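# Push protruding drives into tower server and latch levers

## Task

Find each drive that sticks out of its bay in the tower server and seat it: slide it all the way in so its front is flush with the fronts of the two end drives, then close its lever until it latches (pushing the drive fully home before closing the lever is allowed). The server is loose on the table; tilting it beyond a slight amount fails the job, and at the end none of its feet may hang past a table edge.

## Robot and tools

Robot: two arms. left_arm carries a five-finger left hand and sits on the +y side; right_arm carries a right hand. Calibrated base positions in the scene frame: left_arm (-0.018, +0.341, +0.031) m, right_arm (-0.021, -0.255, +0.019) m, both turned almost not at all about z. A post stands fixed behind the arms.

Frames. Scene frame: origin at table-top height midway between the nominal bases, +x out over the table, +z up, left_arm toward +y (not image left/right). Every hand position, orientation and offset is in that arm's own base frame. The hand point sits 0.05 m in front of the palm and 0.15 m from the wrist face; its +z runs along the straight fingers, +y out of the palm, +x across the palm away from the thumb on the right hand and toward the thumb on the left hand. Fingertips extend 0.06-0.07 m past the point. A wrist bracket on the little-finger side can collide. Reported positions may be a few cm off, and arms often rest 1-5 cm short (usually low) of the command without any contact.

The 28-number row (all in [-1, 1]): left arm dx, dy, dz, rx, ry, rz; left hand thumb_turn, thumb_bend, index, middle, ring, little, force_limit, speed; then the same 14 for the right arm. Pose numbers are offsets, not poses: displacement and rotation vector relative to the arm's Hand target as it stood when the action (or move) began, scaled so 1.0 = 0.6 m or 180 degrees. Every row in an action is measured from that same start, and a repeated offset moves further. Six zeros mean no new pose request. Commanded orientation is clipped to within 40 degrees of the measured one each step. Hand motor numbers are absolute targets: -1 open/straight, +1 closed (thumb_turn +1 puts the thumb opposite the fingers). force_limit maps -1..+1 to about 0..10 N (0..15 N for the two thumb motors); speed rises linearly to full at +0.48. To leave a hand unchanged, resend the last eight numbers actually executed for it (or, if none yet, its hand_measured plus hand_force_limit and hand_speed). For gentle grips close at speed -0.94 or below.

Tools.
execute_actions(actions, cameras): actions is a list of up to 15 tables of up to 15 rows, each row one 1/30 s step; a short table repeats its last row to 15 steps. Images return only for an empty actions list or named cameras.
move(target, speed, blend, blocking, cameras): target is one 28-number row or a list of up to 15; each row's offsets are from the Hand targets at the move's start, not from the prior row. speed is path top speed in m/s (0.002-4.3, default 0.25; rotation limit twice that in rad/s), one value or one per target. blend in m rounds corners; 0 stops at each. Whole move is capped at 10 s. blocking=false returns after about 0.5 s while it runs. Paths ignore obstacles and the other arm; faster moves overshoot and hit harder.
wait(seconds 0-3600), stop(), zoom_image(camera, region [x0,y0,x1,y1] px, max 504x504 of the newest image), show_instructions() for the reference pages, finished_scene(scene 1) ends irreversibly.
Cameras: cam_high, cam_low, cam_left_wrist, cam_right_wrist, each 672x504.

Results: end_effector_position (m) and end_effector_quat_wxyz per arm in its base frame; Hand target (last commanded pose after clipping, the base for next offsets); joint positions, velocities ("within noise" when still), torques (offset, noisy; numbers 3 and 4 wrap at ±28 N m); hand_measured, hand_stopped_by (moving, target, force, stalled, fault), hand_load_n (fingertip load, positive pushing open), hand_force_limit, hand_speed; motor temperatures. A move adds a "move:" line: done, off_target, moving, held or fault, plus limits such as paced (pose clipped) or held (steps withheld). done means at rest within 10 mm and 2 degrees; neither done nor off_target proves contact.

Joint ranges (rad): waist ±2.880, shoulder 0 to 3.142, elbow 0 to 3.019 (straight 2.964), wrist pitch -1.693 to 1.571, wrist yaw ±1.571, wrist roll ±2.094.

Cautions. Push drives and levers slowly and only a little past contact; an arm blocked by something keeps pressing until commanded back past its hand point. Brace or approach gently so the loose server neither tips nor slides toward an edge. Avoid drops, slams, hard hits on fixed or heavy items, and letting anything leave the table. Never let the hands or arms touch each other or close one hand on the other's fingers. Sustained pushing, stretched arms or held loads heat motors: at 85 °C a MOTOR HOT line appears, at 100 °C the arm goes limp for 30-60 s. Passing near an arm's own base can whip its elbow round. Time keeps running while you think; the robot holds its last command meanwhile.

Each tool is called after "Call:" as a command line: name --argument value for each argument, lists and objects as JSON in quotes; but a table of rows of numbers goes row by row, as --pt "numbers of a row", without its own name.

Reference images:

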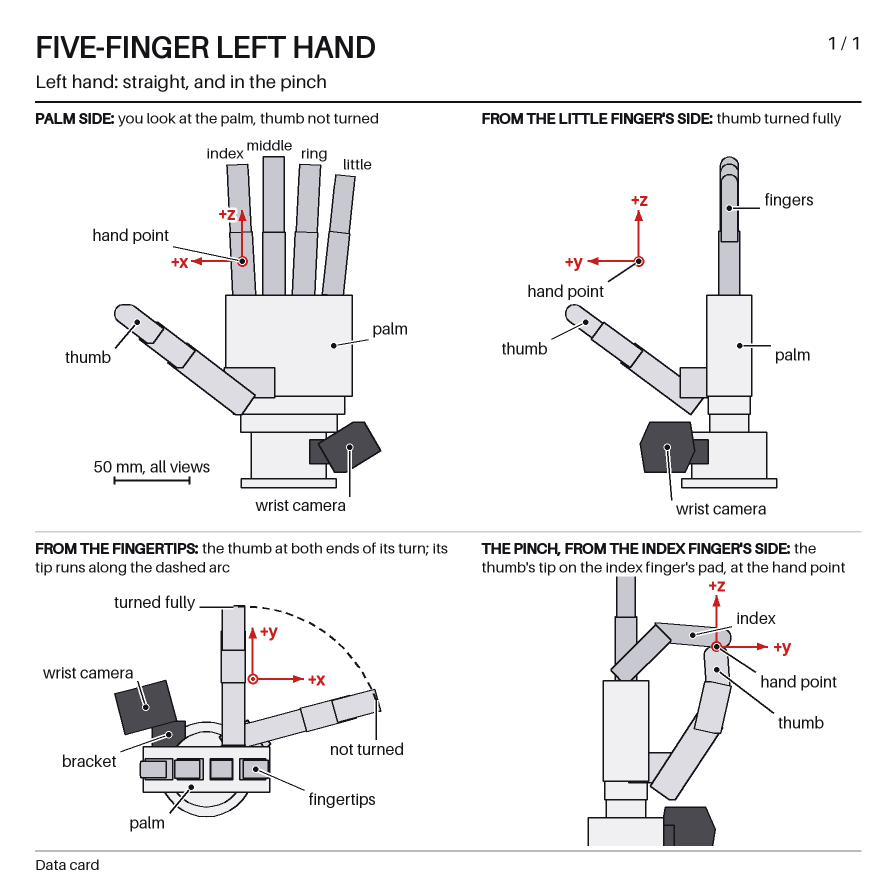

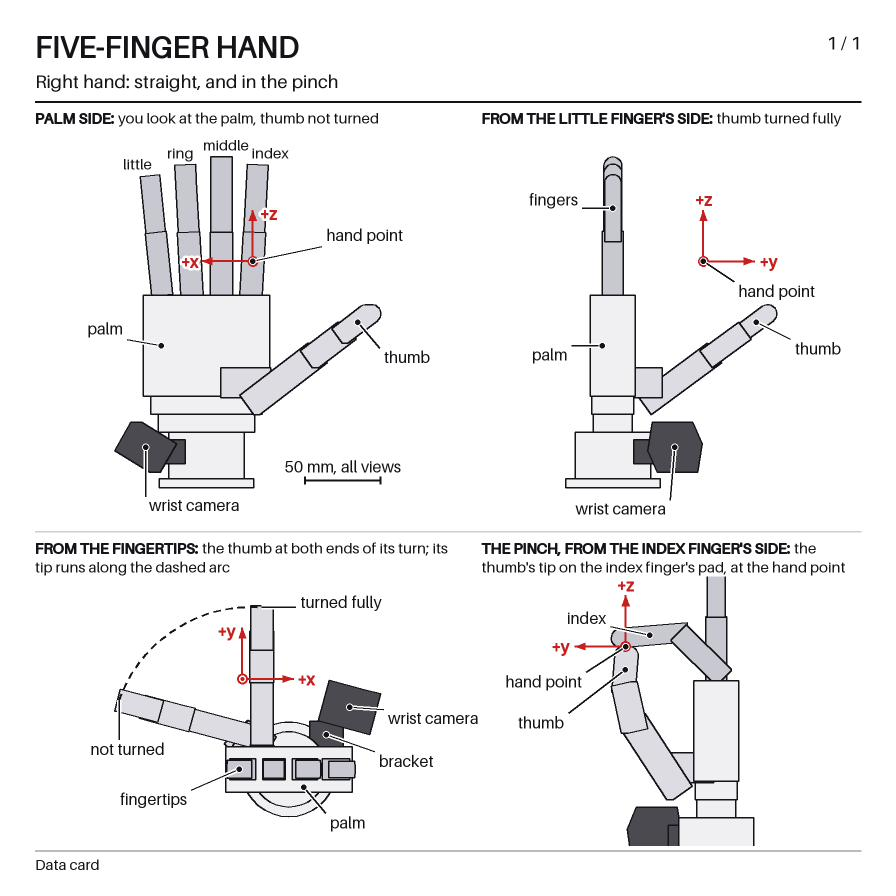

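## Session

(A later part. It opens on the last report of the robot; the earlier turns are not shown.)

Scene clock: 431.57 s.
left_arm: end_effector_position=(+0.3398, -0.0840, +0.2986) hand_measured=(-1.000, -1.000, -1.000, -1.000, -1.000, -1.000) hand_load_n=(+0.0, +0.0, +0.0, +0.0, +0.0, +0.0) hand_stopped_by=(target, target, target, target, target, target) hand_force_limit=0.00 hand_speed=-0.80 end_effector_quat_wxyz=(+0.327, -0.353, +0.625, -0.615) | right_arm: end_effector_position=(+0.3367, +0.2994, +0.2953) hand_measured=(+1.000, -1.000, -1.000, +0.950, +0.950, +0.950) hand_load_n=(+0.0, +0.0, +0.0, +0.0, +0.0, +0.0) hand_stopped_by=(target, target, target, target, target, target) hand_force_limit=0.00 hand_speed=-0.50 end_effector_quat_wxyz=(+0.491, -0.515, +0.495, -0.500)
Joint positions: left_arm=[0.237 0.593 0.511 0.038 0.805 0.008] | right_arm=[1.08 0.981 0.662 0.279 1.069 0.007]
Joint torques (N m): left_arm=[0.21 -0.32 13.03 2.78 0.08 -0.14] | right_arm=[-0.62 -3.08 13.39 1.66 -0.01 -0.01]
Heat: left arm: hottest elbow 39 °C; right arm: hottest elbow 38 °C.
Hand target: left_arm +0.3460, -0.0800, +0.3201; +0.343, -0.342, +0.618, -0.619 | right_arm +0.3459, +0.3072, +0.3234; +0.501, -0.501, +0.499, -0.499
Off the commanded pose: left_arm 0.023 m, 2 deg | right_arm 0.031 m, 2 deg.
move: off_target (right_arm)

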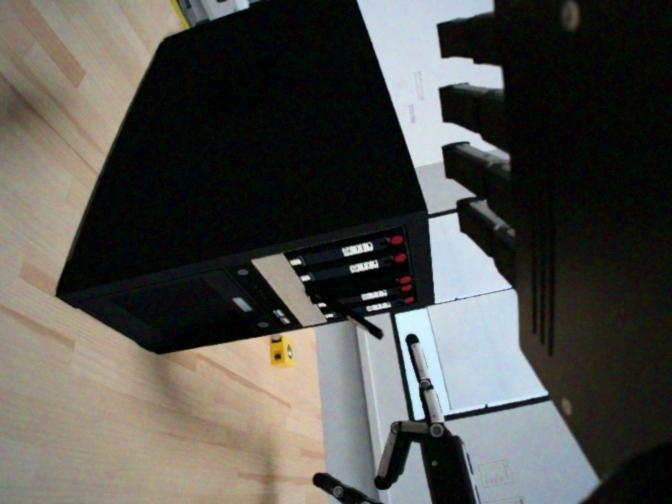

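Call:
move --target '[0,0,0,0,0,0,-1,-1,-1,-1,-1,-1,0,-0.8,0.055,0.003,-0.008,0,0,0,1,-1,-1,0.95,0.95,0.95,0,-0.5]' --speed 0.05 --cameras '["cam_left_wrist","cam_high"]'

Call:
zoom_image --camera "cam_left_wrist" --region '[290, 220, 450, 380]'

Call:
zoom_image --camera "cam_high" --region '[325, 165, 445, 285]'

Scene clock: 446.03 s.
left_arm: end_effector_position=(+0.3398, -0.0840, +0.2986) hand_measured=(-1.000, -1.000, -1.000, -1.000, -1.000, -1.000) hand_load_n=(-0.5, +0.0, +0.0, +0.0, +0.0, +0.0) hand_stopped_by=(target, target, target, target, target, target) hand_force_limit=0.00 hand_speed=-0.80 end_effector_quat_wxyz=(+0.327, -0.353, +0.625, -0.615) | right_arm: end_effector_position=(+0.3668, +0.2990, +0.2854) hand_measured=(+1.000, -1.000, -1.000, +0.950, +0.950, +0.950) hand_load_n=(+0.0, +0.0, +0.0, +0.0, +0.0, +0.0) hand_stopped_by=(target, target, target, target, target, target) hand_force_limit=0.00 hand_speed=-0.50 end_effector_quat_wxyz=(-0.480, +0.524, -0.494, +0.500)
Joint positions: left_arm=[0.237 0.593 0.511 0.038 0.805 0.008] | right_arm=[0.995 1.041 0.688 0.285 0.985 0.007]
Joint torques (N m): left_arm=[0.21 -0.15 13.04 2.84 0.08 -0.14] | right_arm=[-0.56 -3.84 13.34 3 -0.01 0.01]
Heat: left arm: hottest elbow 39 °C; right arm: hottest elbow 38 °C.
Hand target: left_arm +0.3460, -0.0800, +0.3201; +0.343, -0.342, +0.618, -0.619 | right_arm +0.3789, +0.3090, +0.3188; -0.501, +0.501, -0.499, +0.499
Off the commanded pose: left_arm 0.023 m, 2 deg | right_arm 0.037 m, 4 deg.
move: off_target (right_arm)
Images, in order (width x height): cam_high 672x504, cam_left_wrist 672x504.

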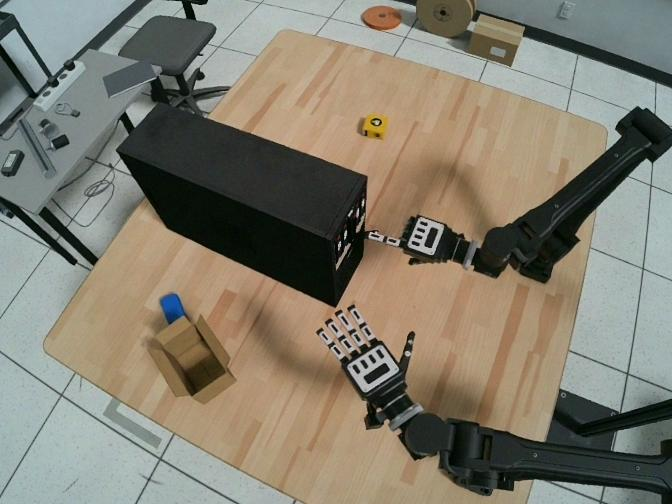

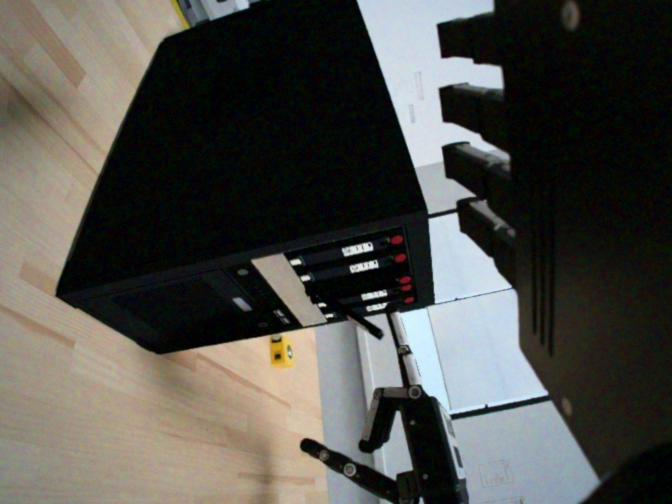

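Scaled by 3.150 from the camera's image (finer frame: 960x720).

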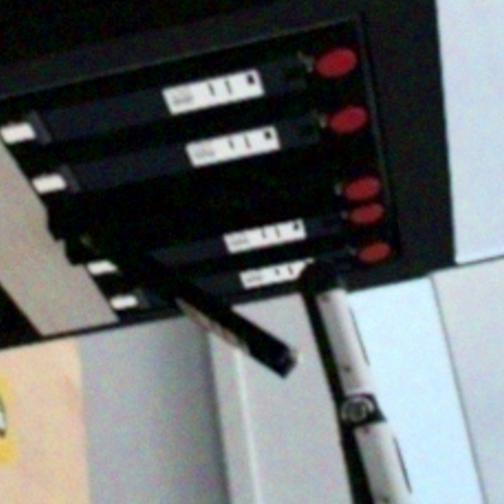

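Scaled by 4.200 from the camera's image (finer frame: 960x720).

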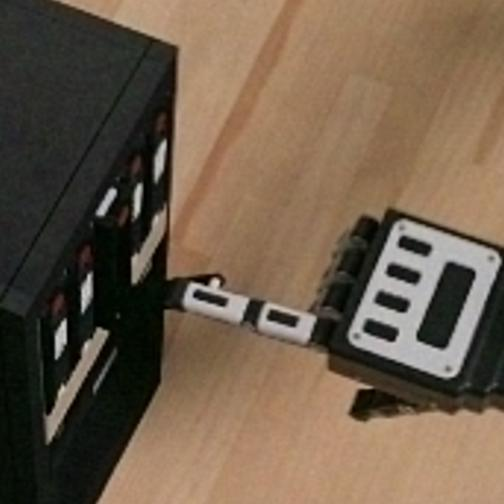

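Call:
execute_actions --actions '[]' --cameras '["cam_low","cam_high"]'

Call:
zoom_image --camera "cam_low" --region '[350, 110, 430, 190]'

Call:
zoom_image --camera "cam_high" --region '[320, 170, 400, 260]'

Scene clock: 518.73 s.
left_arm: end_effector_position=(+0.3398, -0.0840, +0.2986) hand_measured=(-1.000, -1.000, -1.000, -1.000, -1.000, -1.000) hand_load_n=(+0.0, +0.0, +0.0, +0.0, +0.0, +0.0) hand_stopped_by=(target, target, target, target, target, target) hand_force_limit=0.00 hand_speed=-0.80 end_effector_quat_wxyz=(+0.327, -0.353, +0.625, -0.615) | right_arm: end_effector_position=(+0.3669, +0.2991, +0.2856) hand_measured=(+1.000, -1.000, -1.000, +0.950, +0.950, +0.950) hand_load_n=(+0.0, +0.0, +0.0, +0.0, +0.0, +0.0) hand_stopped_by=(target, target, target, target, target, target) hand_force_limit=0.00 hand_speed=-0.50 end_effector_quat_wxyz=(-0.480, +0.524, -0.494, +0.500)
Joint positions: left_arm=[0.237 0.593 0.511 0.038 0.805 0.008] | right_arm=[0.995 1.041 0.688 0.285 0.985 0.007]
Joint velocities: within noise
Joint torques (N m): left_arm=[0.21 -0.32 13.01 2.82 0.08 -0.14] | right_arm=[-0.62 -3.78 13.34 2.97 0 0.01]
Motor temperatures (°C): left_arm=[24 26 40 28 27 27] | right_arm=[28 31 40 29 28 27]
Heat: left arm: hottest elbow 40 °C; right arm: hottest elbow 40 °C.
Hand target: left_arm +0.3460, -0.0800, +0.3201; +0.343, -0.342, +0.618, -0.619 | right_arm +0.3789, +0.3090, +0.3188; -0.501, +0.501, -0.499, +0.499
Off the commanded pose: left_arm 0.023 m, 2 deg | right_arm 0.037 m, 4 deg.
Images, in order (width x height): cam_high 672x504, cam_low 672x504.

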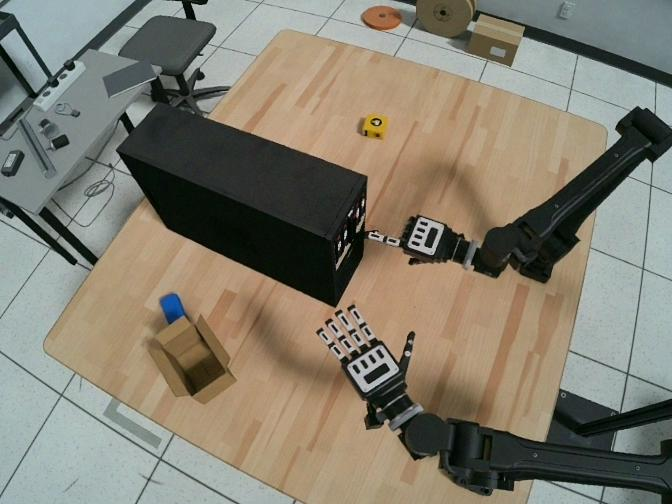

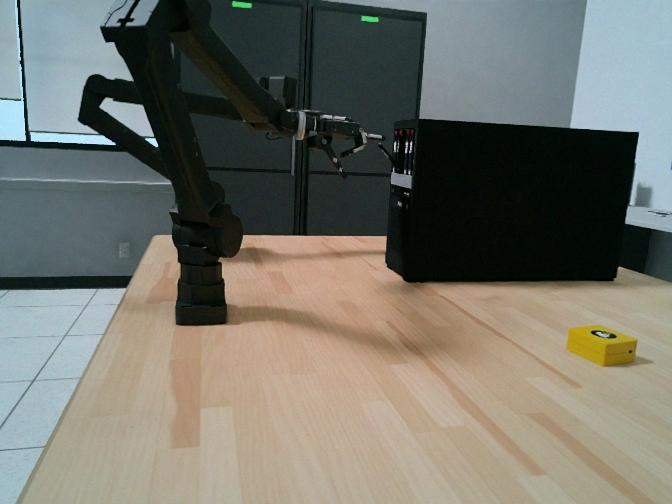

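Scaled by 6.300 from the camera's image (finer frame: 960x720).

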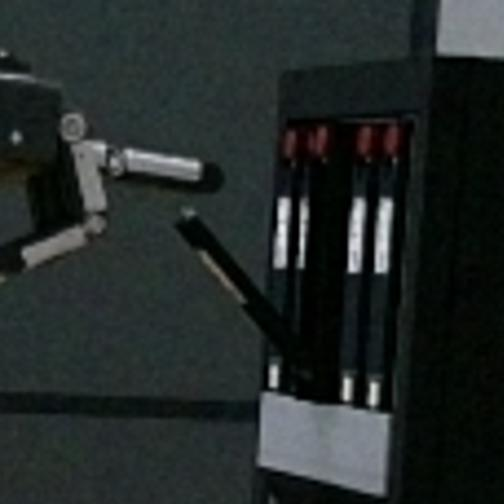

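Scaled by 5.600 from the camera's image (finer frame: 960x720).

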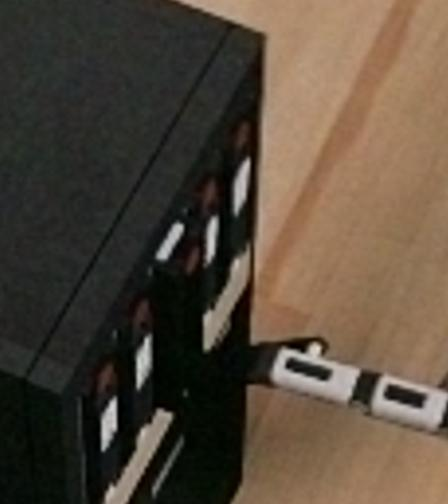

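Call:
move --target '[0,0,0,0,0,0,-1,-1,-1,-1,-1,-1,0,-0.8,0,-0.037,0.003,0,0,0,1,-1,-1,0.95,0.95,0.95,0,-0.5]' --speed 0.05 --cameras '["cam_left_wrist","cam_high", "cam_low"]'

Call:
zoom_image --camera "cam_left_wrist" --region '[290, 220, 450, 380]'

Call:
zoom_image --camera "cam_high" --region '[320, 170, 400, 260]'

Call:
zoom_image --camera "cam_low" --region '[350, 110, 430, 190]'

Scene clock: 549.63 s.
left_arm: end_effector_position=(+0.3398, -0.0840, +0.2986) hand_measured=(-1.000, -1.000, -1.000, -1.000, -1.000, -1.000) hand_load_n=(-0.5, +0.0, +0.0, +0.0, +0.0, +0.0) hand_stopped_by=(target, target, target, target, target, target) hand_force_limit=0.00 hand_speed=-0.80 end_effector_quat_wxyz=(+0.327, -0.353, +0.625, -0.615) | right_arm: end_effector_position=(+0.3741, +0.2868, +0.3013) hand_measured=(+1.000, -1.000, -1.000, +0.950, +0.950, +0.950) hand_load_n=(+0.0, +0.0, +0.0, +0.0, +0.0, +0.0) hand_stopped_by=(target, target, target, target, target, target) hand_force_limit=0.00 hand_speed=-0.50 end_effector_quat_wxyz=(+0.493, -0.511, +0.497, -0.498)
Joint positions: left_arm=[0.237 0.593 0.511 0.038 0.805 0.008] | right_arm=[0.955 1.004 0.688 0.285 0.945 0.007]
Joint torques (N m): left_arm=[0.26 -0.09 13.01 2.8 0.07 -0.14] | right_arm=[-0.56 -4.6 11.18 1.89 -0.03 0.01]
Heat: left arm: hottest elbow 40 °C; right arm: hottest elbow 41 °C.
Hand target: left_arm +0.3460, -0.0800, +0.3201; +0.343, -0.342, +0.618, -0.619 | right_arm +0.3789, +0.2868, +0.3205; +0.501, -0.501, +0.499, -0.499
Off the commanded pose: left_arm 0.023 m, 2 deg | right_arm 0.020 m, 2 deg.
move: off_target (right_arm)
Images, in order (width x height): cam_high 672x504, cam_low 672x504, cam_left_wrist 672x504.

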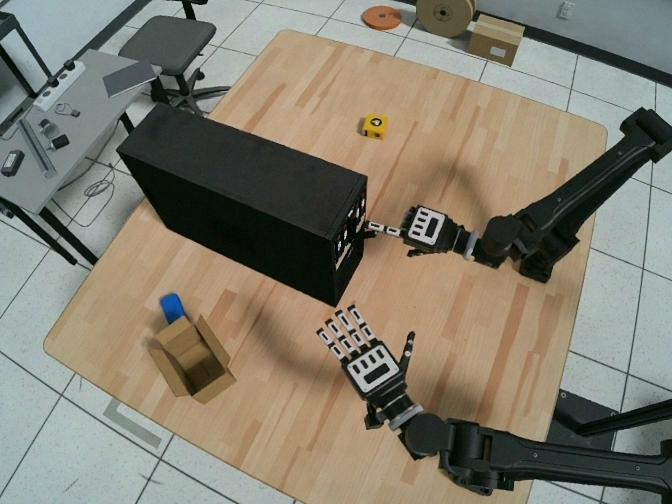

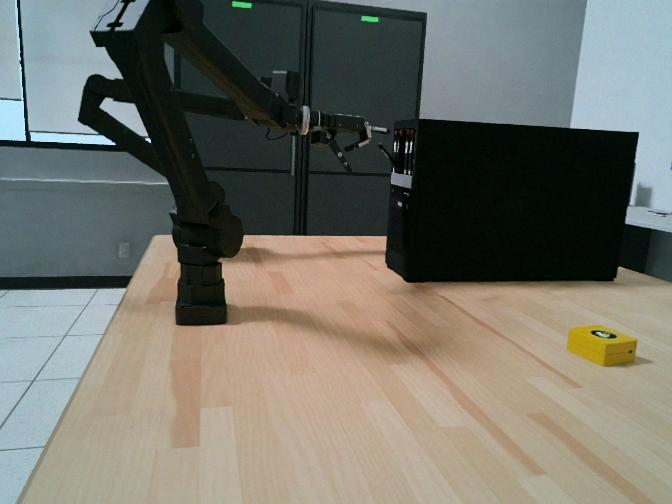

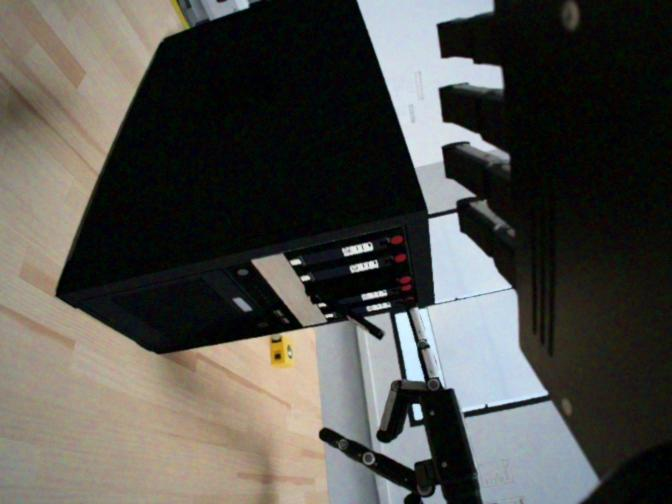

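Scaled by 3.150 from the camera's image (finer frame: 960x720).

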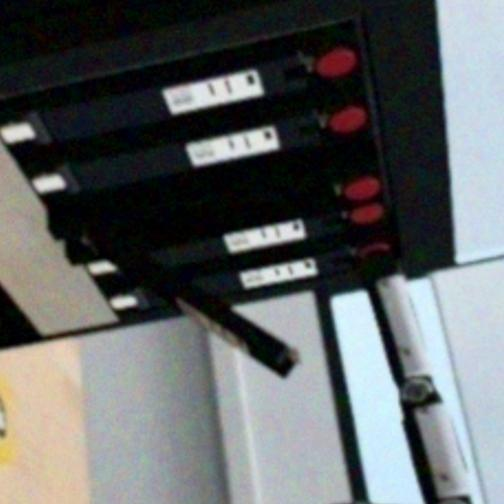

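Scaled by 5.600 from the camera's image (finer frame: 960x720).

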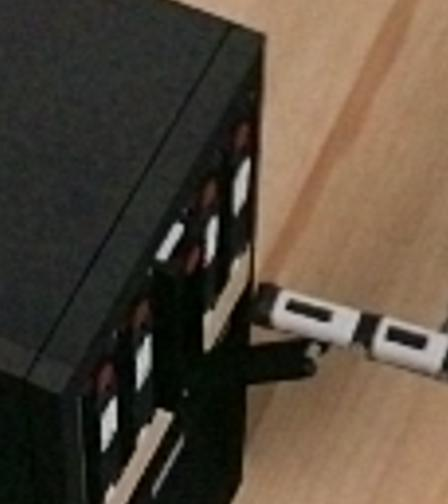

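Scaled by 6.300 from the camera's image (finer frame: 960x720).

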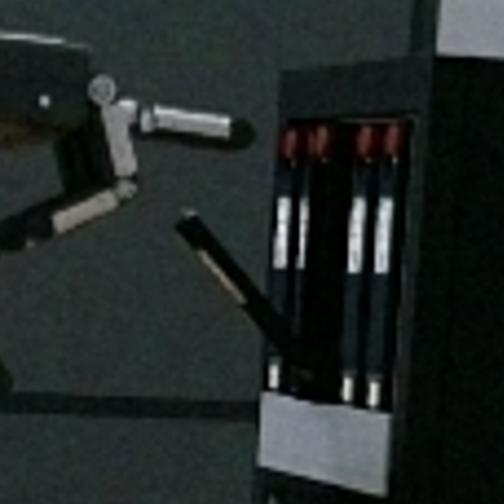

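Call:
move --target '[0,0,0,0,0,0,-1,-1,-1,-1,-1,-1,0,-0.8,-0.005,0,-0.025,0,0,0,1,-1,-1,0.95,0.95,0.95,0,-0.5]' --speed 0.05 --cameras '["cam_low"]'

Call:
zoom_image --camera "cam_low" --region '[350, 110, 430, 190]'

Scene clock: 565.83 s.
left_arm: end_effector_position=(+0.3398, -0.0840, +0.2986) hand_measured=(-1.000, -1.000, -1.000, -1.000, -1.000, -1.000) hand_load_n=(-0.5, +0.0, +0.0, +0.0, +0.0, +0.0) hand_stopped_by=(target, target, target, target, target, target) hand_force_limit=0.00 hand_speed=-0.80 end_effector_quat_wxyz=(+0.327, -0.353, +0.625, -0.615) | right_arm: end_effector_position=(+0.3748, +0.2874, +0.3051) hand_measured=(+1.000, -1.000, -1.000, +0.950, +0.950, +0.950) hand_load_n=(+0.0, +0.0, +0.0, +0.0, +0.0, +0.0) hand_stopped_by=(target, target, target, target, target, target) hand_force_limit=0.00 hand_speed=-0.50 end_effector_quat_wxyz=(+0.499, -0.505, +0.499, -0.497)
Joint positions: left_arm=[0.237 0.593 0.511 0.038 0.805 0.008] | right_arm=[0.955 1.004 0.688 0.303 0.946 0.007]
Joint torques (N m): left_arm=[0.21 -0.21 13 2.82 0.07 -0.14] | right_arm=[-0.03 -3.78 8.36 3.03 0.17 0.02]
Heat: left arm: hottest elbow 40 °C; right arm: hottest elbow 40 °C.
Hand target: left_arm +0.3460, -0.0800, +0.3201; +0.343, -0.342, +0.618, -0.619 | right_arm +0.3759, +0.2868, +0.3055; +0.501, -0.501, +0.499, -0.499
Off the commanded pose: left_arm 0.023 m, 2 deg | right_arm 0.001 m, 1 deg.
move: done

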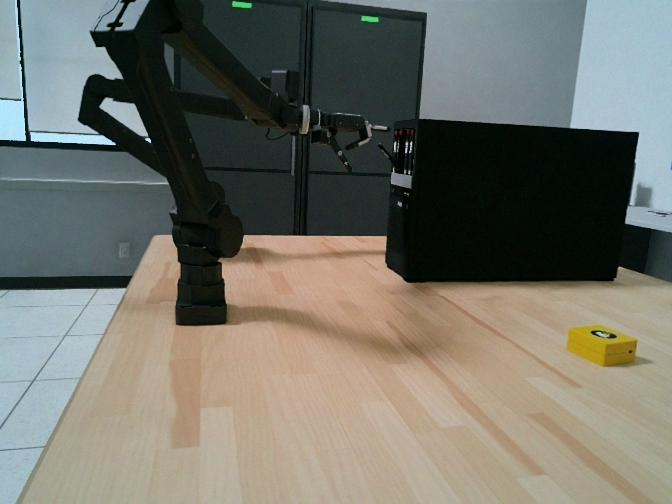

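Scaled by 6.300 from the camera's image (finer frame: 960x720).

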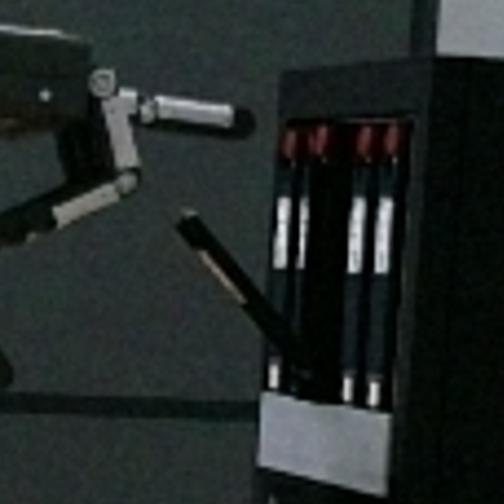

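Call:
move --target '[0,0,0,0,0,0,-1,-1,-1,-1,-1,-1,0,-0.8,-0.005,0,-0.042,0,0,0,1,-1,-1,0.95,0.95,0.95,0,-0.5]' --speed 0.05 --cameras '["cam_low","cam_high","cam_left_wrist"]'

Call:
zoom_image --camera "cam_low" --region '[350, 110, 430, 190]'

Call:
zoom_image --camera "cam_high" --region '[320, 170, 400, 260]'

Call:
zoom_image --camera "cam_left_wrist" --region '[290, 220, 450, 380]'

Scene clock: 575.67 s.
left_arm: end_effector_position=(+0.3398, -0.0840, +0.2986) hand_measured=(-1.000, -1.000, -1.000, -1.000, -1.000, -1.000) hand_load_n=(+0.0, +0.0, +0.0, +0.0, +0.0, +0.0) hand_stopped_by=(target, target, target, target, target, target) hand_force_limit=0.00 hand_speed=-0.80 end_effector_quat_wxyz=(+0.327, -0.353, +0.625, -0.615) | right_arm: end_effector_position=(+0.3743, +0.2848, +0.2837) hand_measured=(+1.000, -1.000, -1.000, +0.950, +0.950, +0.950) hand_load_n=(+0.0, +0.0, +0.0, +0.0, +0.0, +0.0) hand_stopped_by=(target, target, target, target, target, target) hand_force_limit=0.00 hand_speed=-0.50 end_effector_quat_wxyz=(+0.500, -0.500, +0.501, -0.498)
Joint positions: left_arm=[0.237 0.593 0.511 0.038 0.805 0.008] | right_arm=[0.955 1.026 0.637 0.383 0.954 0.007]
Joint torques (N m): left_arm=[0.21 -0.21 13.01 2.81 0.08 -0.15] | right_arm=[0.5 -3.55 7.84 3.02 0.16 0.03]
Heat: left arm: hottest elbow 40 °C; right arm: hottest elbow 39 °C.
Hand target: left_arm +0.3460, -0.0800, +0.3201; +0.343, -0.342, +0.618, -0.619 | right_arm +0.3729, +0.2868, +0.2804; +0.501, -0.501, +0.499, -0.499
Off the commanded pose: left_arm 0.023 m, 2 deg | right_arm 0.004 m, 0 deg.
move: done
Images, in order (width x height): cam_high 672x504, cam_low 672x504, cam_left_wrist 672x504.

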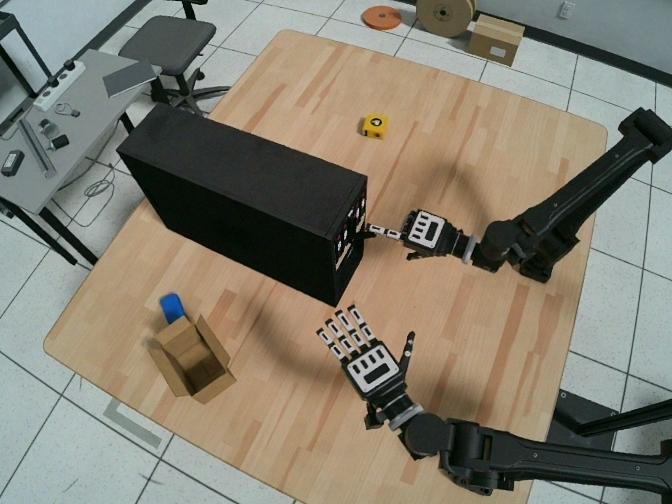

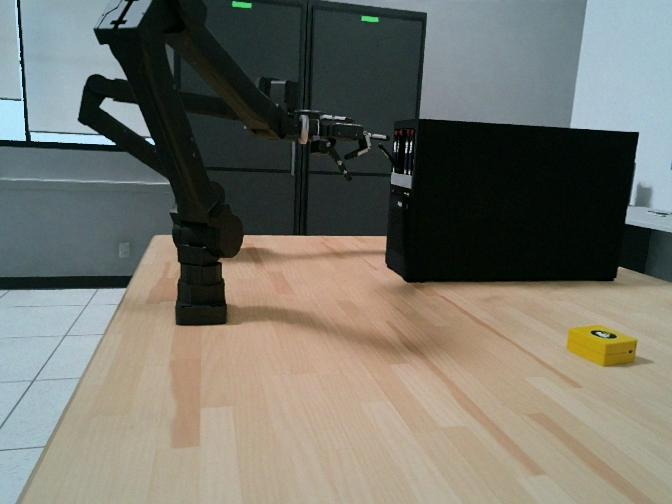

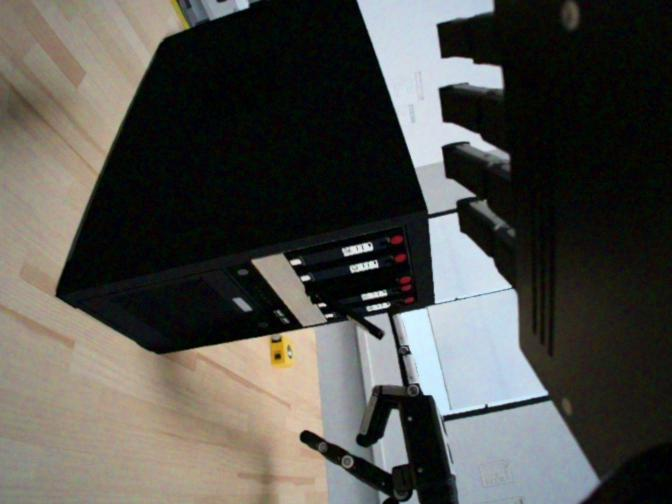

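Scaled by 6.300 from the camera's image (finer frame: 960x720).

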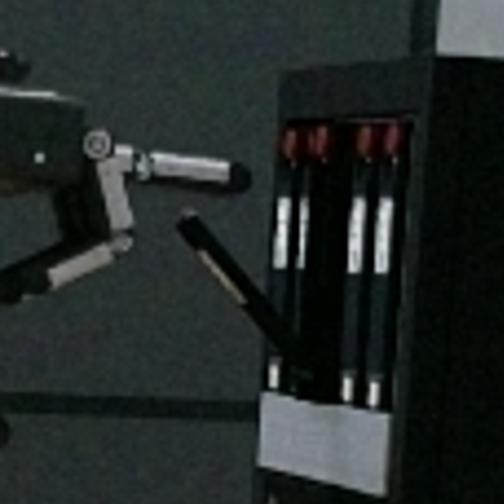

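Scaled by 5.600 from the camera's image (finer frame: 960x720).

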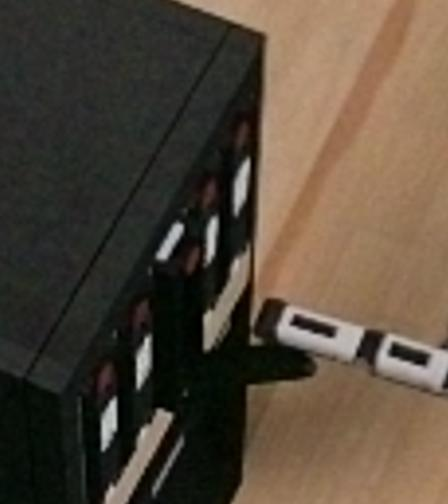

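Scaled by 3.150 from the camera's image (finer frame: 960x720).

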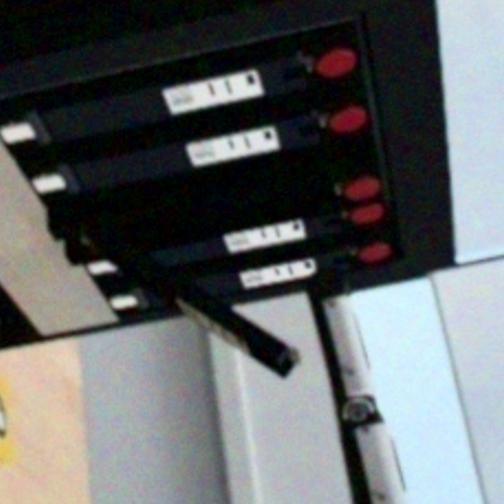

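Call:
move --target '[0,0,0,0,0,0,-1,-1,-1,-1,-1,-1,0,-0.8,0.025,0,0,0,0,0,1,-1,-1,0.95,0.95,0.95,0,-0.5]' --speed 0.03 --cameras '["cam_low","cam_high","cam_left_wrist"]'

Call:
zoom_image --camera "cam_low" --region '[350, 110, 430, 190]'

Call:
zoom_image --camera "cam_left_wrist" --region '[290, 220, 450, 380]'

Scene clock: 585.93 s.
left_arm: end_effector_position=(+0.3398, -0.0840, +0.2986) hand_measured=(-1.000, -1.000, -1.000, -1.000, -1.000, -1.000) hand_load_n=(+0.0, +0.0, +0.0, +0.0, -0.5, +0.0) hand_stopped_by=(target, target, target, target, target, target) hand_force_limit=0.00 hand_speed=-0.80 end_effector_quat_wxyz=(+0.327, -0.353, +0.625, -0.615) | right_arm: end_effector_position=(+0.3823, +0.2865, +0.2754) hand_measured=(+1.000, -1.000, -1.000, +0.950, +0.950, +0.950) hand_load_n=(+0.0, +0.0, +0.0, +0.0, +0.0, +0.0) hand_stopped_by=(target, target, target, target, target, target) hand_force_limit=0.00 hand_speed=-0.50 end_effector_quat_wxyz=(+0.498, -0.507, +0.498, -0.496)
Joint positions: left_arm=[0.237 0.593 0.511 0.038 0.805 0.008] | right_arm=[0.932 1.051 0.637 0.396 0.921 0.007]
Joint torques (N m): left_arm=[0.21 -0.21 13.03 2.77 0.07 -0.14] | right_arm=[-0.67 -3.6 9.22 2.99 -0.05 0.02]
Heat: left arm: hottest elbow 40 °C; right arm: hottest elbow 38 °C.
Hand target: left_arm +0.3460, -0.0800, +0.3201; +0.343, -0.342, +0.618, -0.619 | right_arm +0.3880, +0.2868, +0.2803; +0.501, -0.501, +0.499, -0.499
Off the commanded pose: left_arm 0.023 m, 2 deg | right_arm 0.008 m, 1 deg.
move: done
Images, in order (width x height): cam_high 672x504, cam_low 672x504, cam_left_wrist 672x504.

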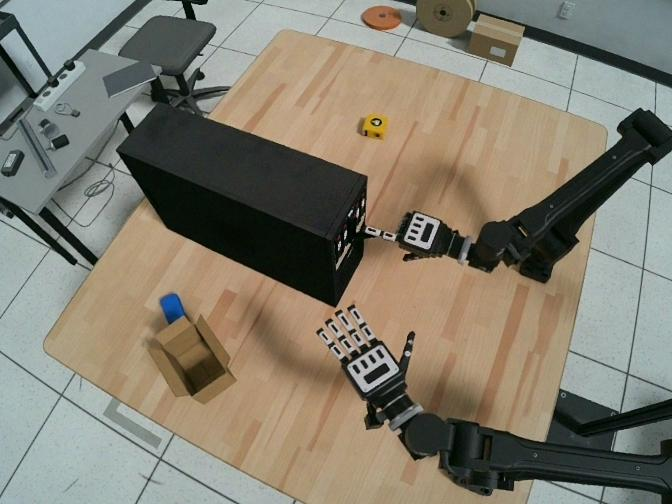

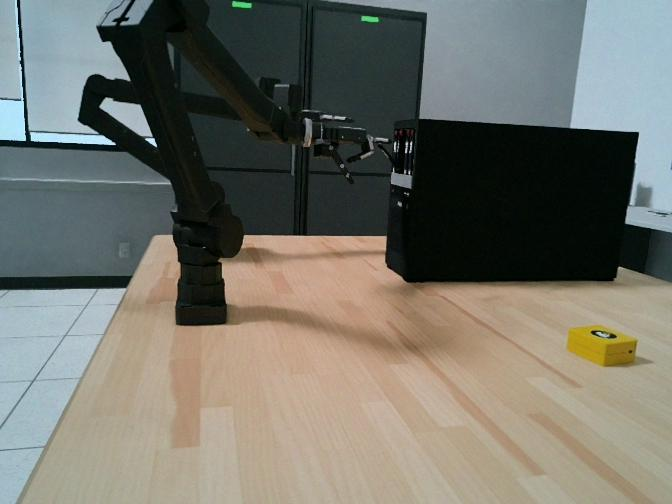

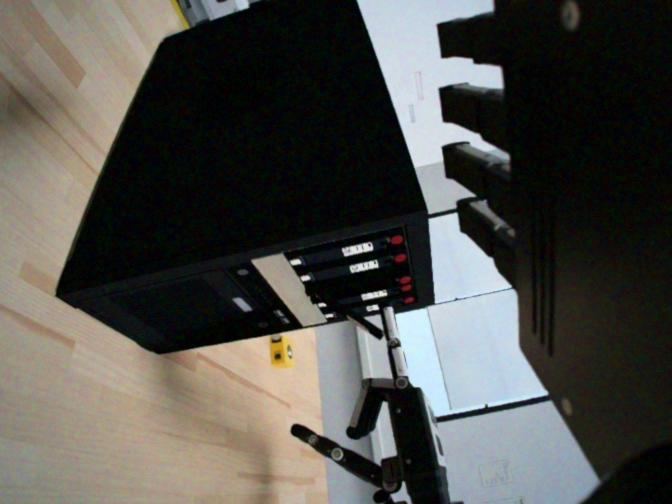

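Scaled by 6.300 from the camera's image (finer frame: 960x720).

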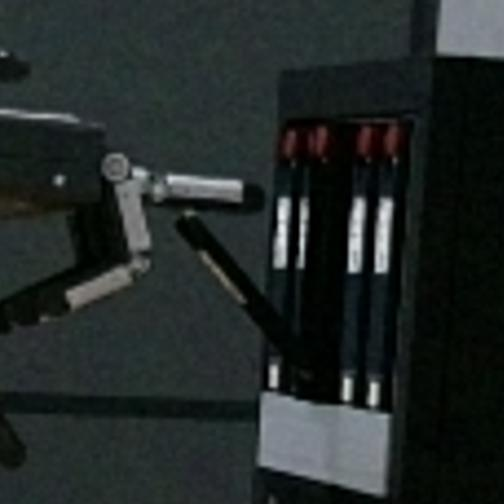

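Scaled by 3.150 from the camera's image (finer frame: 960x720).

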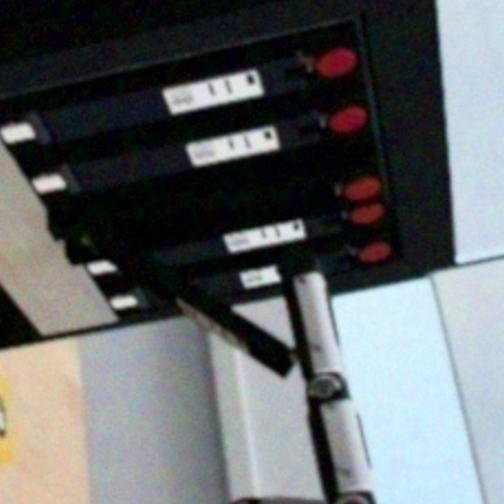

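Call:
move --target '[0,0,0,0,0,0,-1,-1,-1,-1,-1,-1,0,-0.8,0.012,0,0.018,0,0,0,1,-1,-1,0.95,0.95,0.95,0,-0.5]' --speed 0.03 --cameras '["cam_low","cam_left_wrist"]'

Call:
zoom_image --camera "cam_low" --region '[350, 110, 430, 190]'

Call:
zoom_image --camera "cam_left_wrist" --region '[290, 220, 450, 380]'

Scene clock: 593.07 s.
left_arm: end_effector_position=(+0.3398, -0.0840, +0.2986) hand_measured=(-1.000, -1.000, -1.000, -1.000, -1.000, -1.000) hand_load_n=(-0.5, +0.0, +0.0, +0.0, +0.0, +0.0) hand_stopped_by=(target, target, target, target, target, target) hand_force_limit=0.00 hand_speed=-0.80 end_effector_quat_wxyz=(+0.327, -0.353, +0.625, -0.615) | right_arm: end_effector_position=(+0.3862, +0.2838, +0.2754) hand_measured=(+1.000, -1.000, -1.000, +0.950, +0.950, +0.950) hand_load_n=(+0.0, +0.0, +0.0, +0.0, +0.0, +0.0) hand_stopped_by=(target, target, target, target, target, target) hand_force_limit=0.00 hand_speed=-0.50 end_effector_quat_wxyz=(+0.499, -0.508, +0.498, -0.496)
Joint positions: left_arm=[0.237 0.593 0.511 0.038 0.805 0.008] | right_arm=[0.916 1.051 0.637 0.396 0.903 0.007]
Joint torques (N m): left_arm=[0.26 -0.21 13.04 2.78 0.08 -0.14] | right_arm=[-0.73 -3.72 11.59 1.66 -0.01 0.01]
Heat: left arm: hottest elbow 40 °C; right arm: hottest elbow 38 °C.
Hand target: left_arm +0.3460, -0.0800, +0.3201; +0.343, -0.342, +0.618, -0.619 | right_arm +0.3952, +0.2867, +0.2911; +0.501, -0.501, +0.499, -0.499
Off the commanded pose: left_arm 0.023 m, 2 deg | right_arm 0.018 m, 1 deg.
move: off_target (right_arm)

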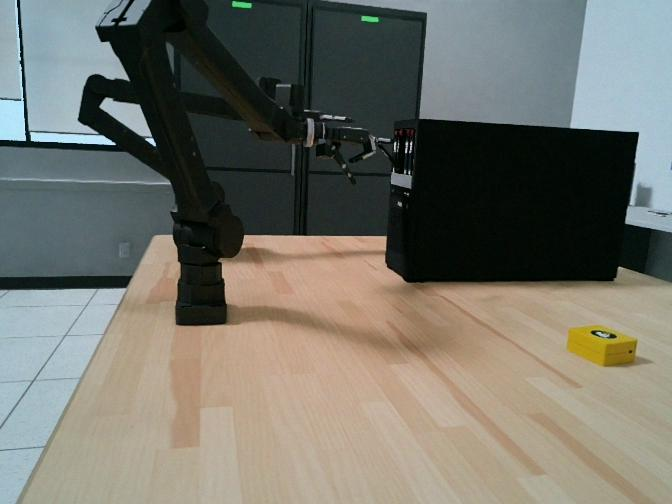

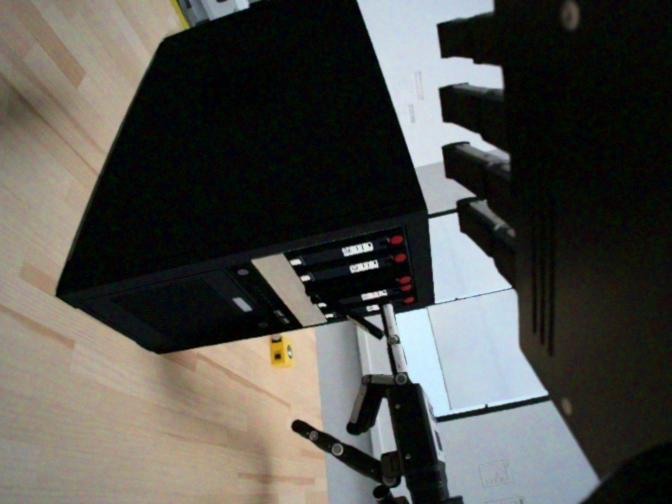

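Scaled by 6.300 from the camera's image (finer frame: 960x720).

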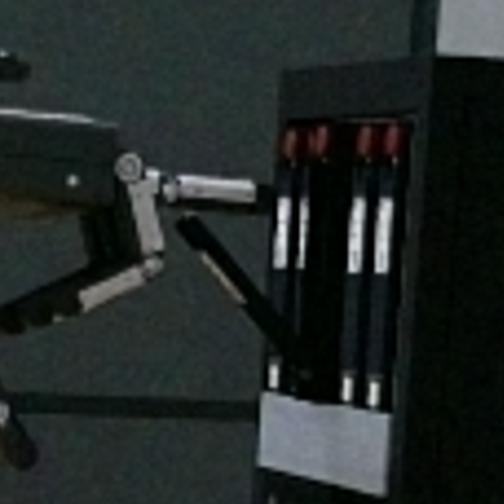

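Scaled by 3.150 from the camera's image (finer frame: 960x720).

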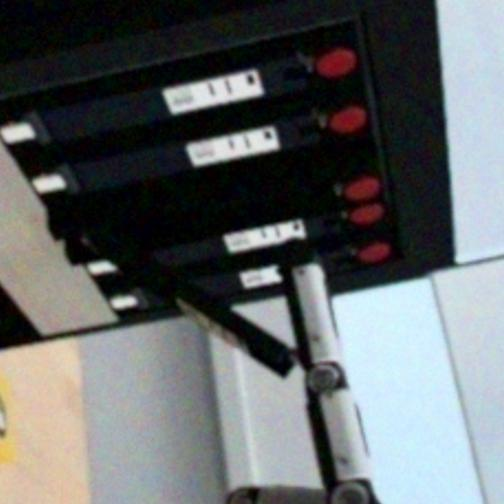

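Call:
move --target '[0,0,0,0,0,0,-1,-1,-1,-1,-1,-1,0,-0.8,0.02,0,0.006,0,0,0,1,-1,-1,0.95,0.95,0.95,0,-0.5]' --speed 0.03 --cameras '["cam_low","cam_left_wrist"]'

Call:
zoom_image --camera "cam_low" --region '[350, 110, 430, 190]'

Call:
zoom_image --camera "cam_left_wrist" --region '[290, 220, 450, 380]'

Scene clock: 600.73 s.
left_arm: end_effector_position=(+0.3398, -0.0840, +0.2986) hand_measured=(-1.000, -1.000, -1.000, -1.000, -1.000, -1.000) hand_load_n=(-0.5, +0.0, +0.0, +0.0, +0.0, +0.0) hand_stopped_by=(target, target, target, target, target, target) hand_force_limit=0.00 hand_speed=-0.80 end_effector_quat_wxyz=(+0.327, -0.353, +0.625, -0.615) | right_arm: end_effector_position=(+0.3954, +0.2812, +0.2752) hand_measured=(+1.000, -1.000, -1.000, +0.950, +0.950, +0.950) hand_load_n=(+0.0, +0.0, +0.0, +0.0, +0.0, +0.0) hand_stopped_by=(target, target, target, target, target, target) hand_force_limit=0.00 hand_speed=-0.50 end_effector_quat_wxyz=(+0.497, -0.509, +0.498, -0.496)
Joint positions: left_arm=[0.237 0.593 0.511 0.038 0.805 0.008] | right_arm=[0.889 1.063 0.647 0.395 0.876 0.007]
Joint torques (N m): left_arm=[0.15 -0.21 13.03 2.84 0.08 -0.13] | right_arm=[-0.73 -3.31 12.62 1.59 -0.07 0.01]
Heat: left arm: hottest elbow 40 °C; right arm: hottest elbow 38 °C.
Hand target: left_arm +0.3460, -0.0800, +0.3201; +0.343, -0.342, +0.618, -0.619 | right_arm +0.4071, +0.2869, +0.2949; +0.501, -0.501, +0.499, -0.499
Off the commanded pose: left_arm 0.023 m, 2 deg | right_arm 0.024 m, 1 deg.
move: off_target (right_arm)

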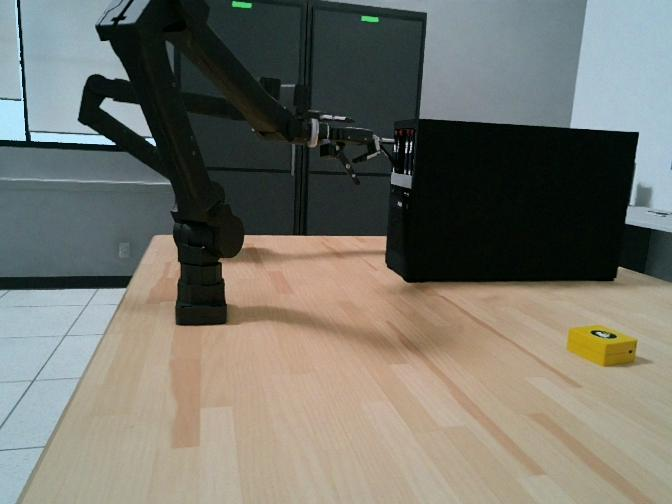

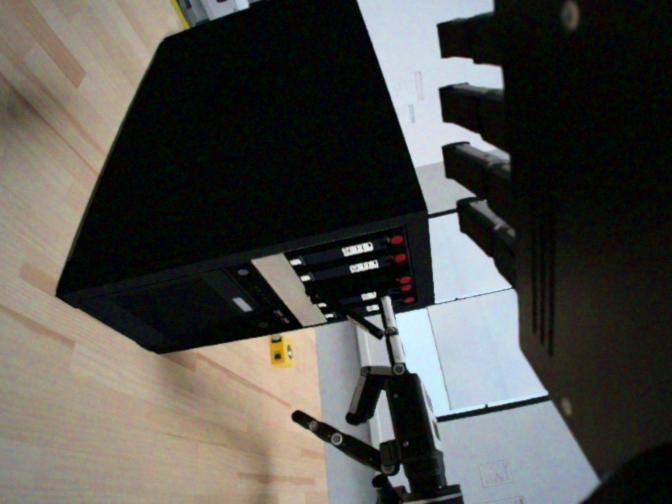

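Scaled by 6.300 from the camera's image (finer frame: 960x720).

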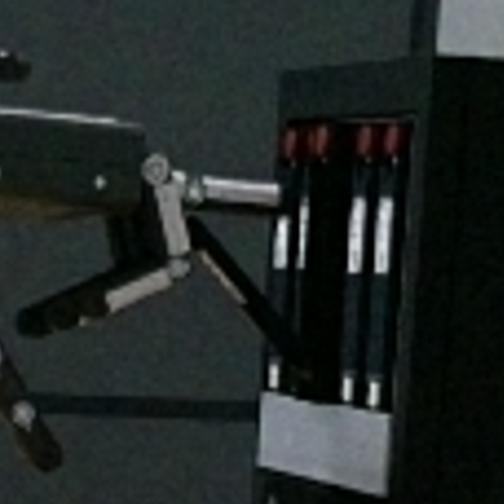

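Scaled by 3.150 from the camera's image (finer frame: 960x720).

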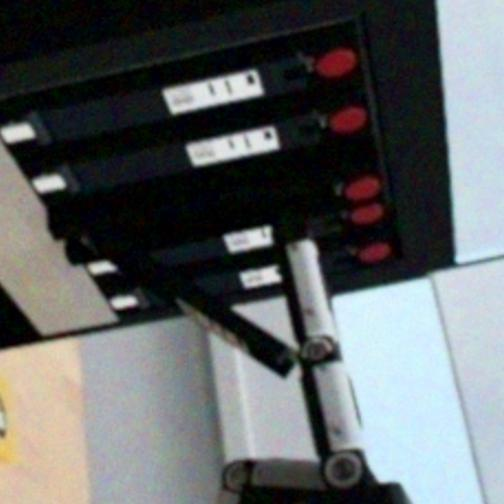

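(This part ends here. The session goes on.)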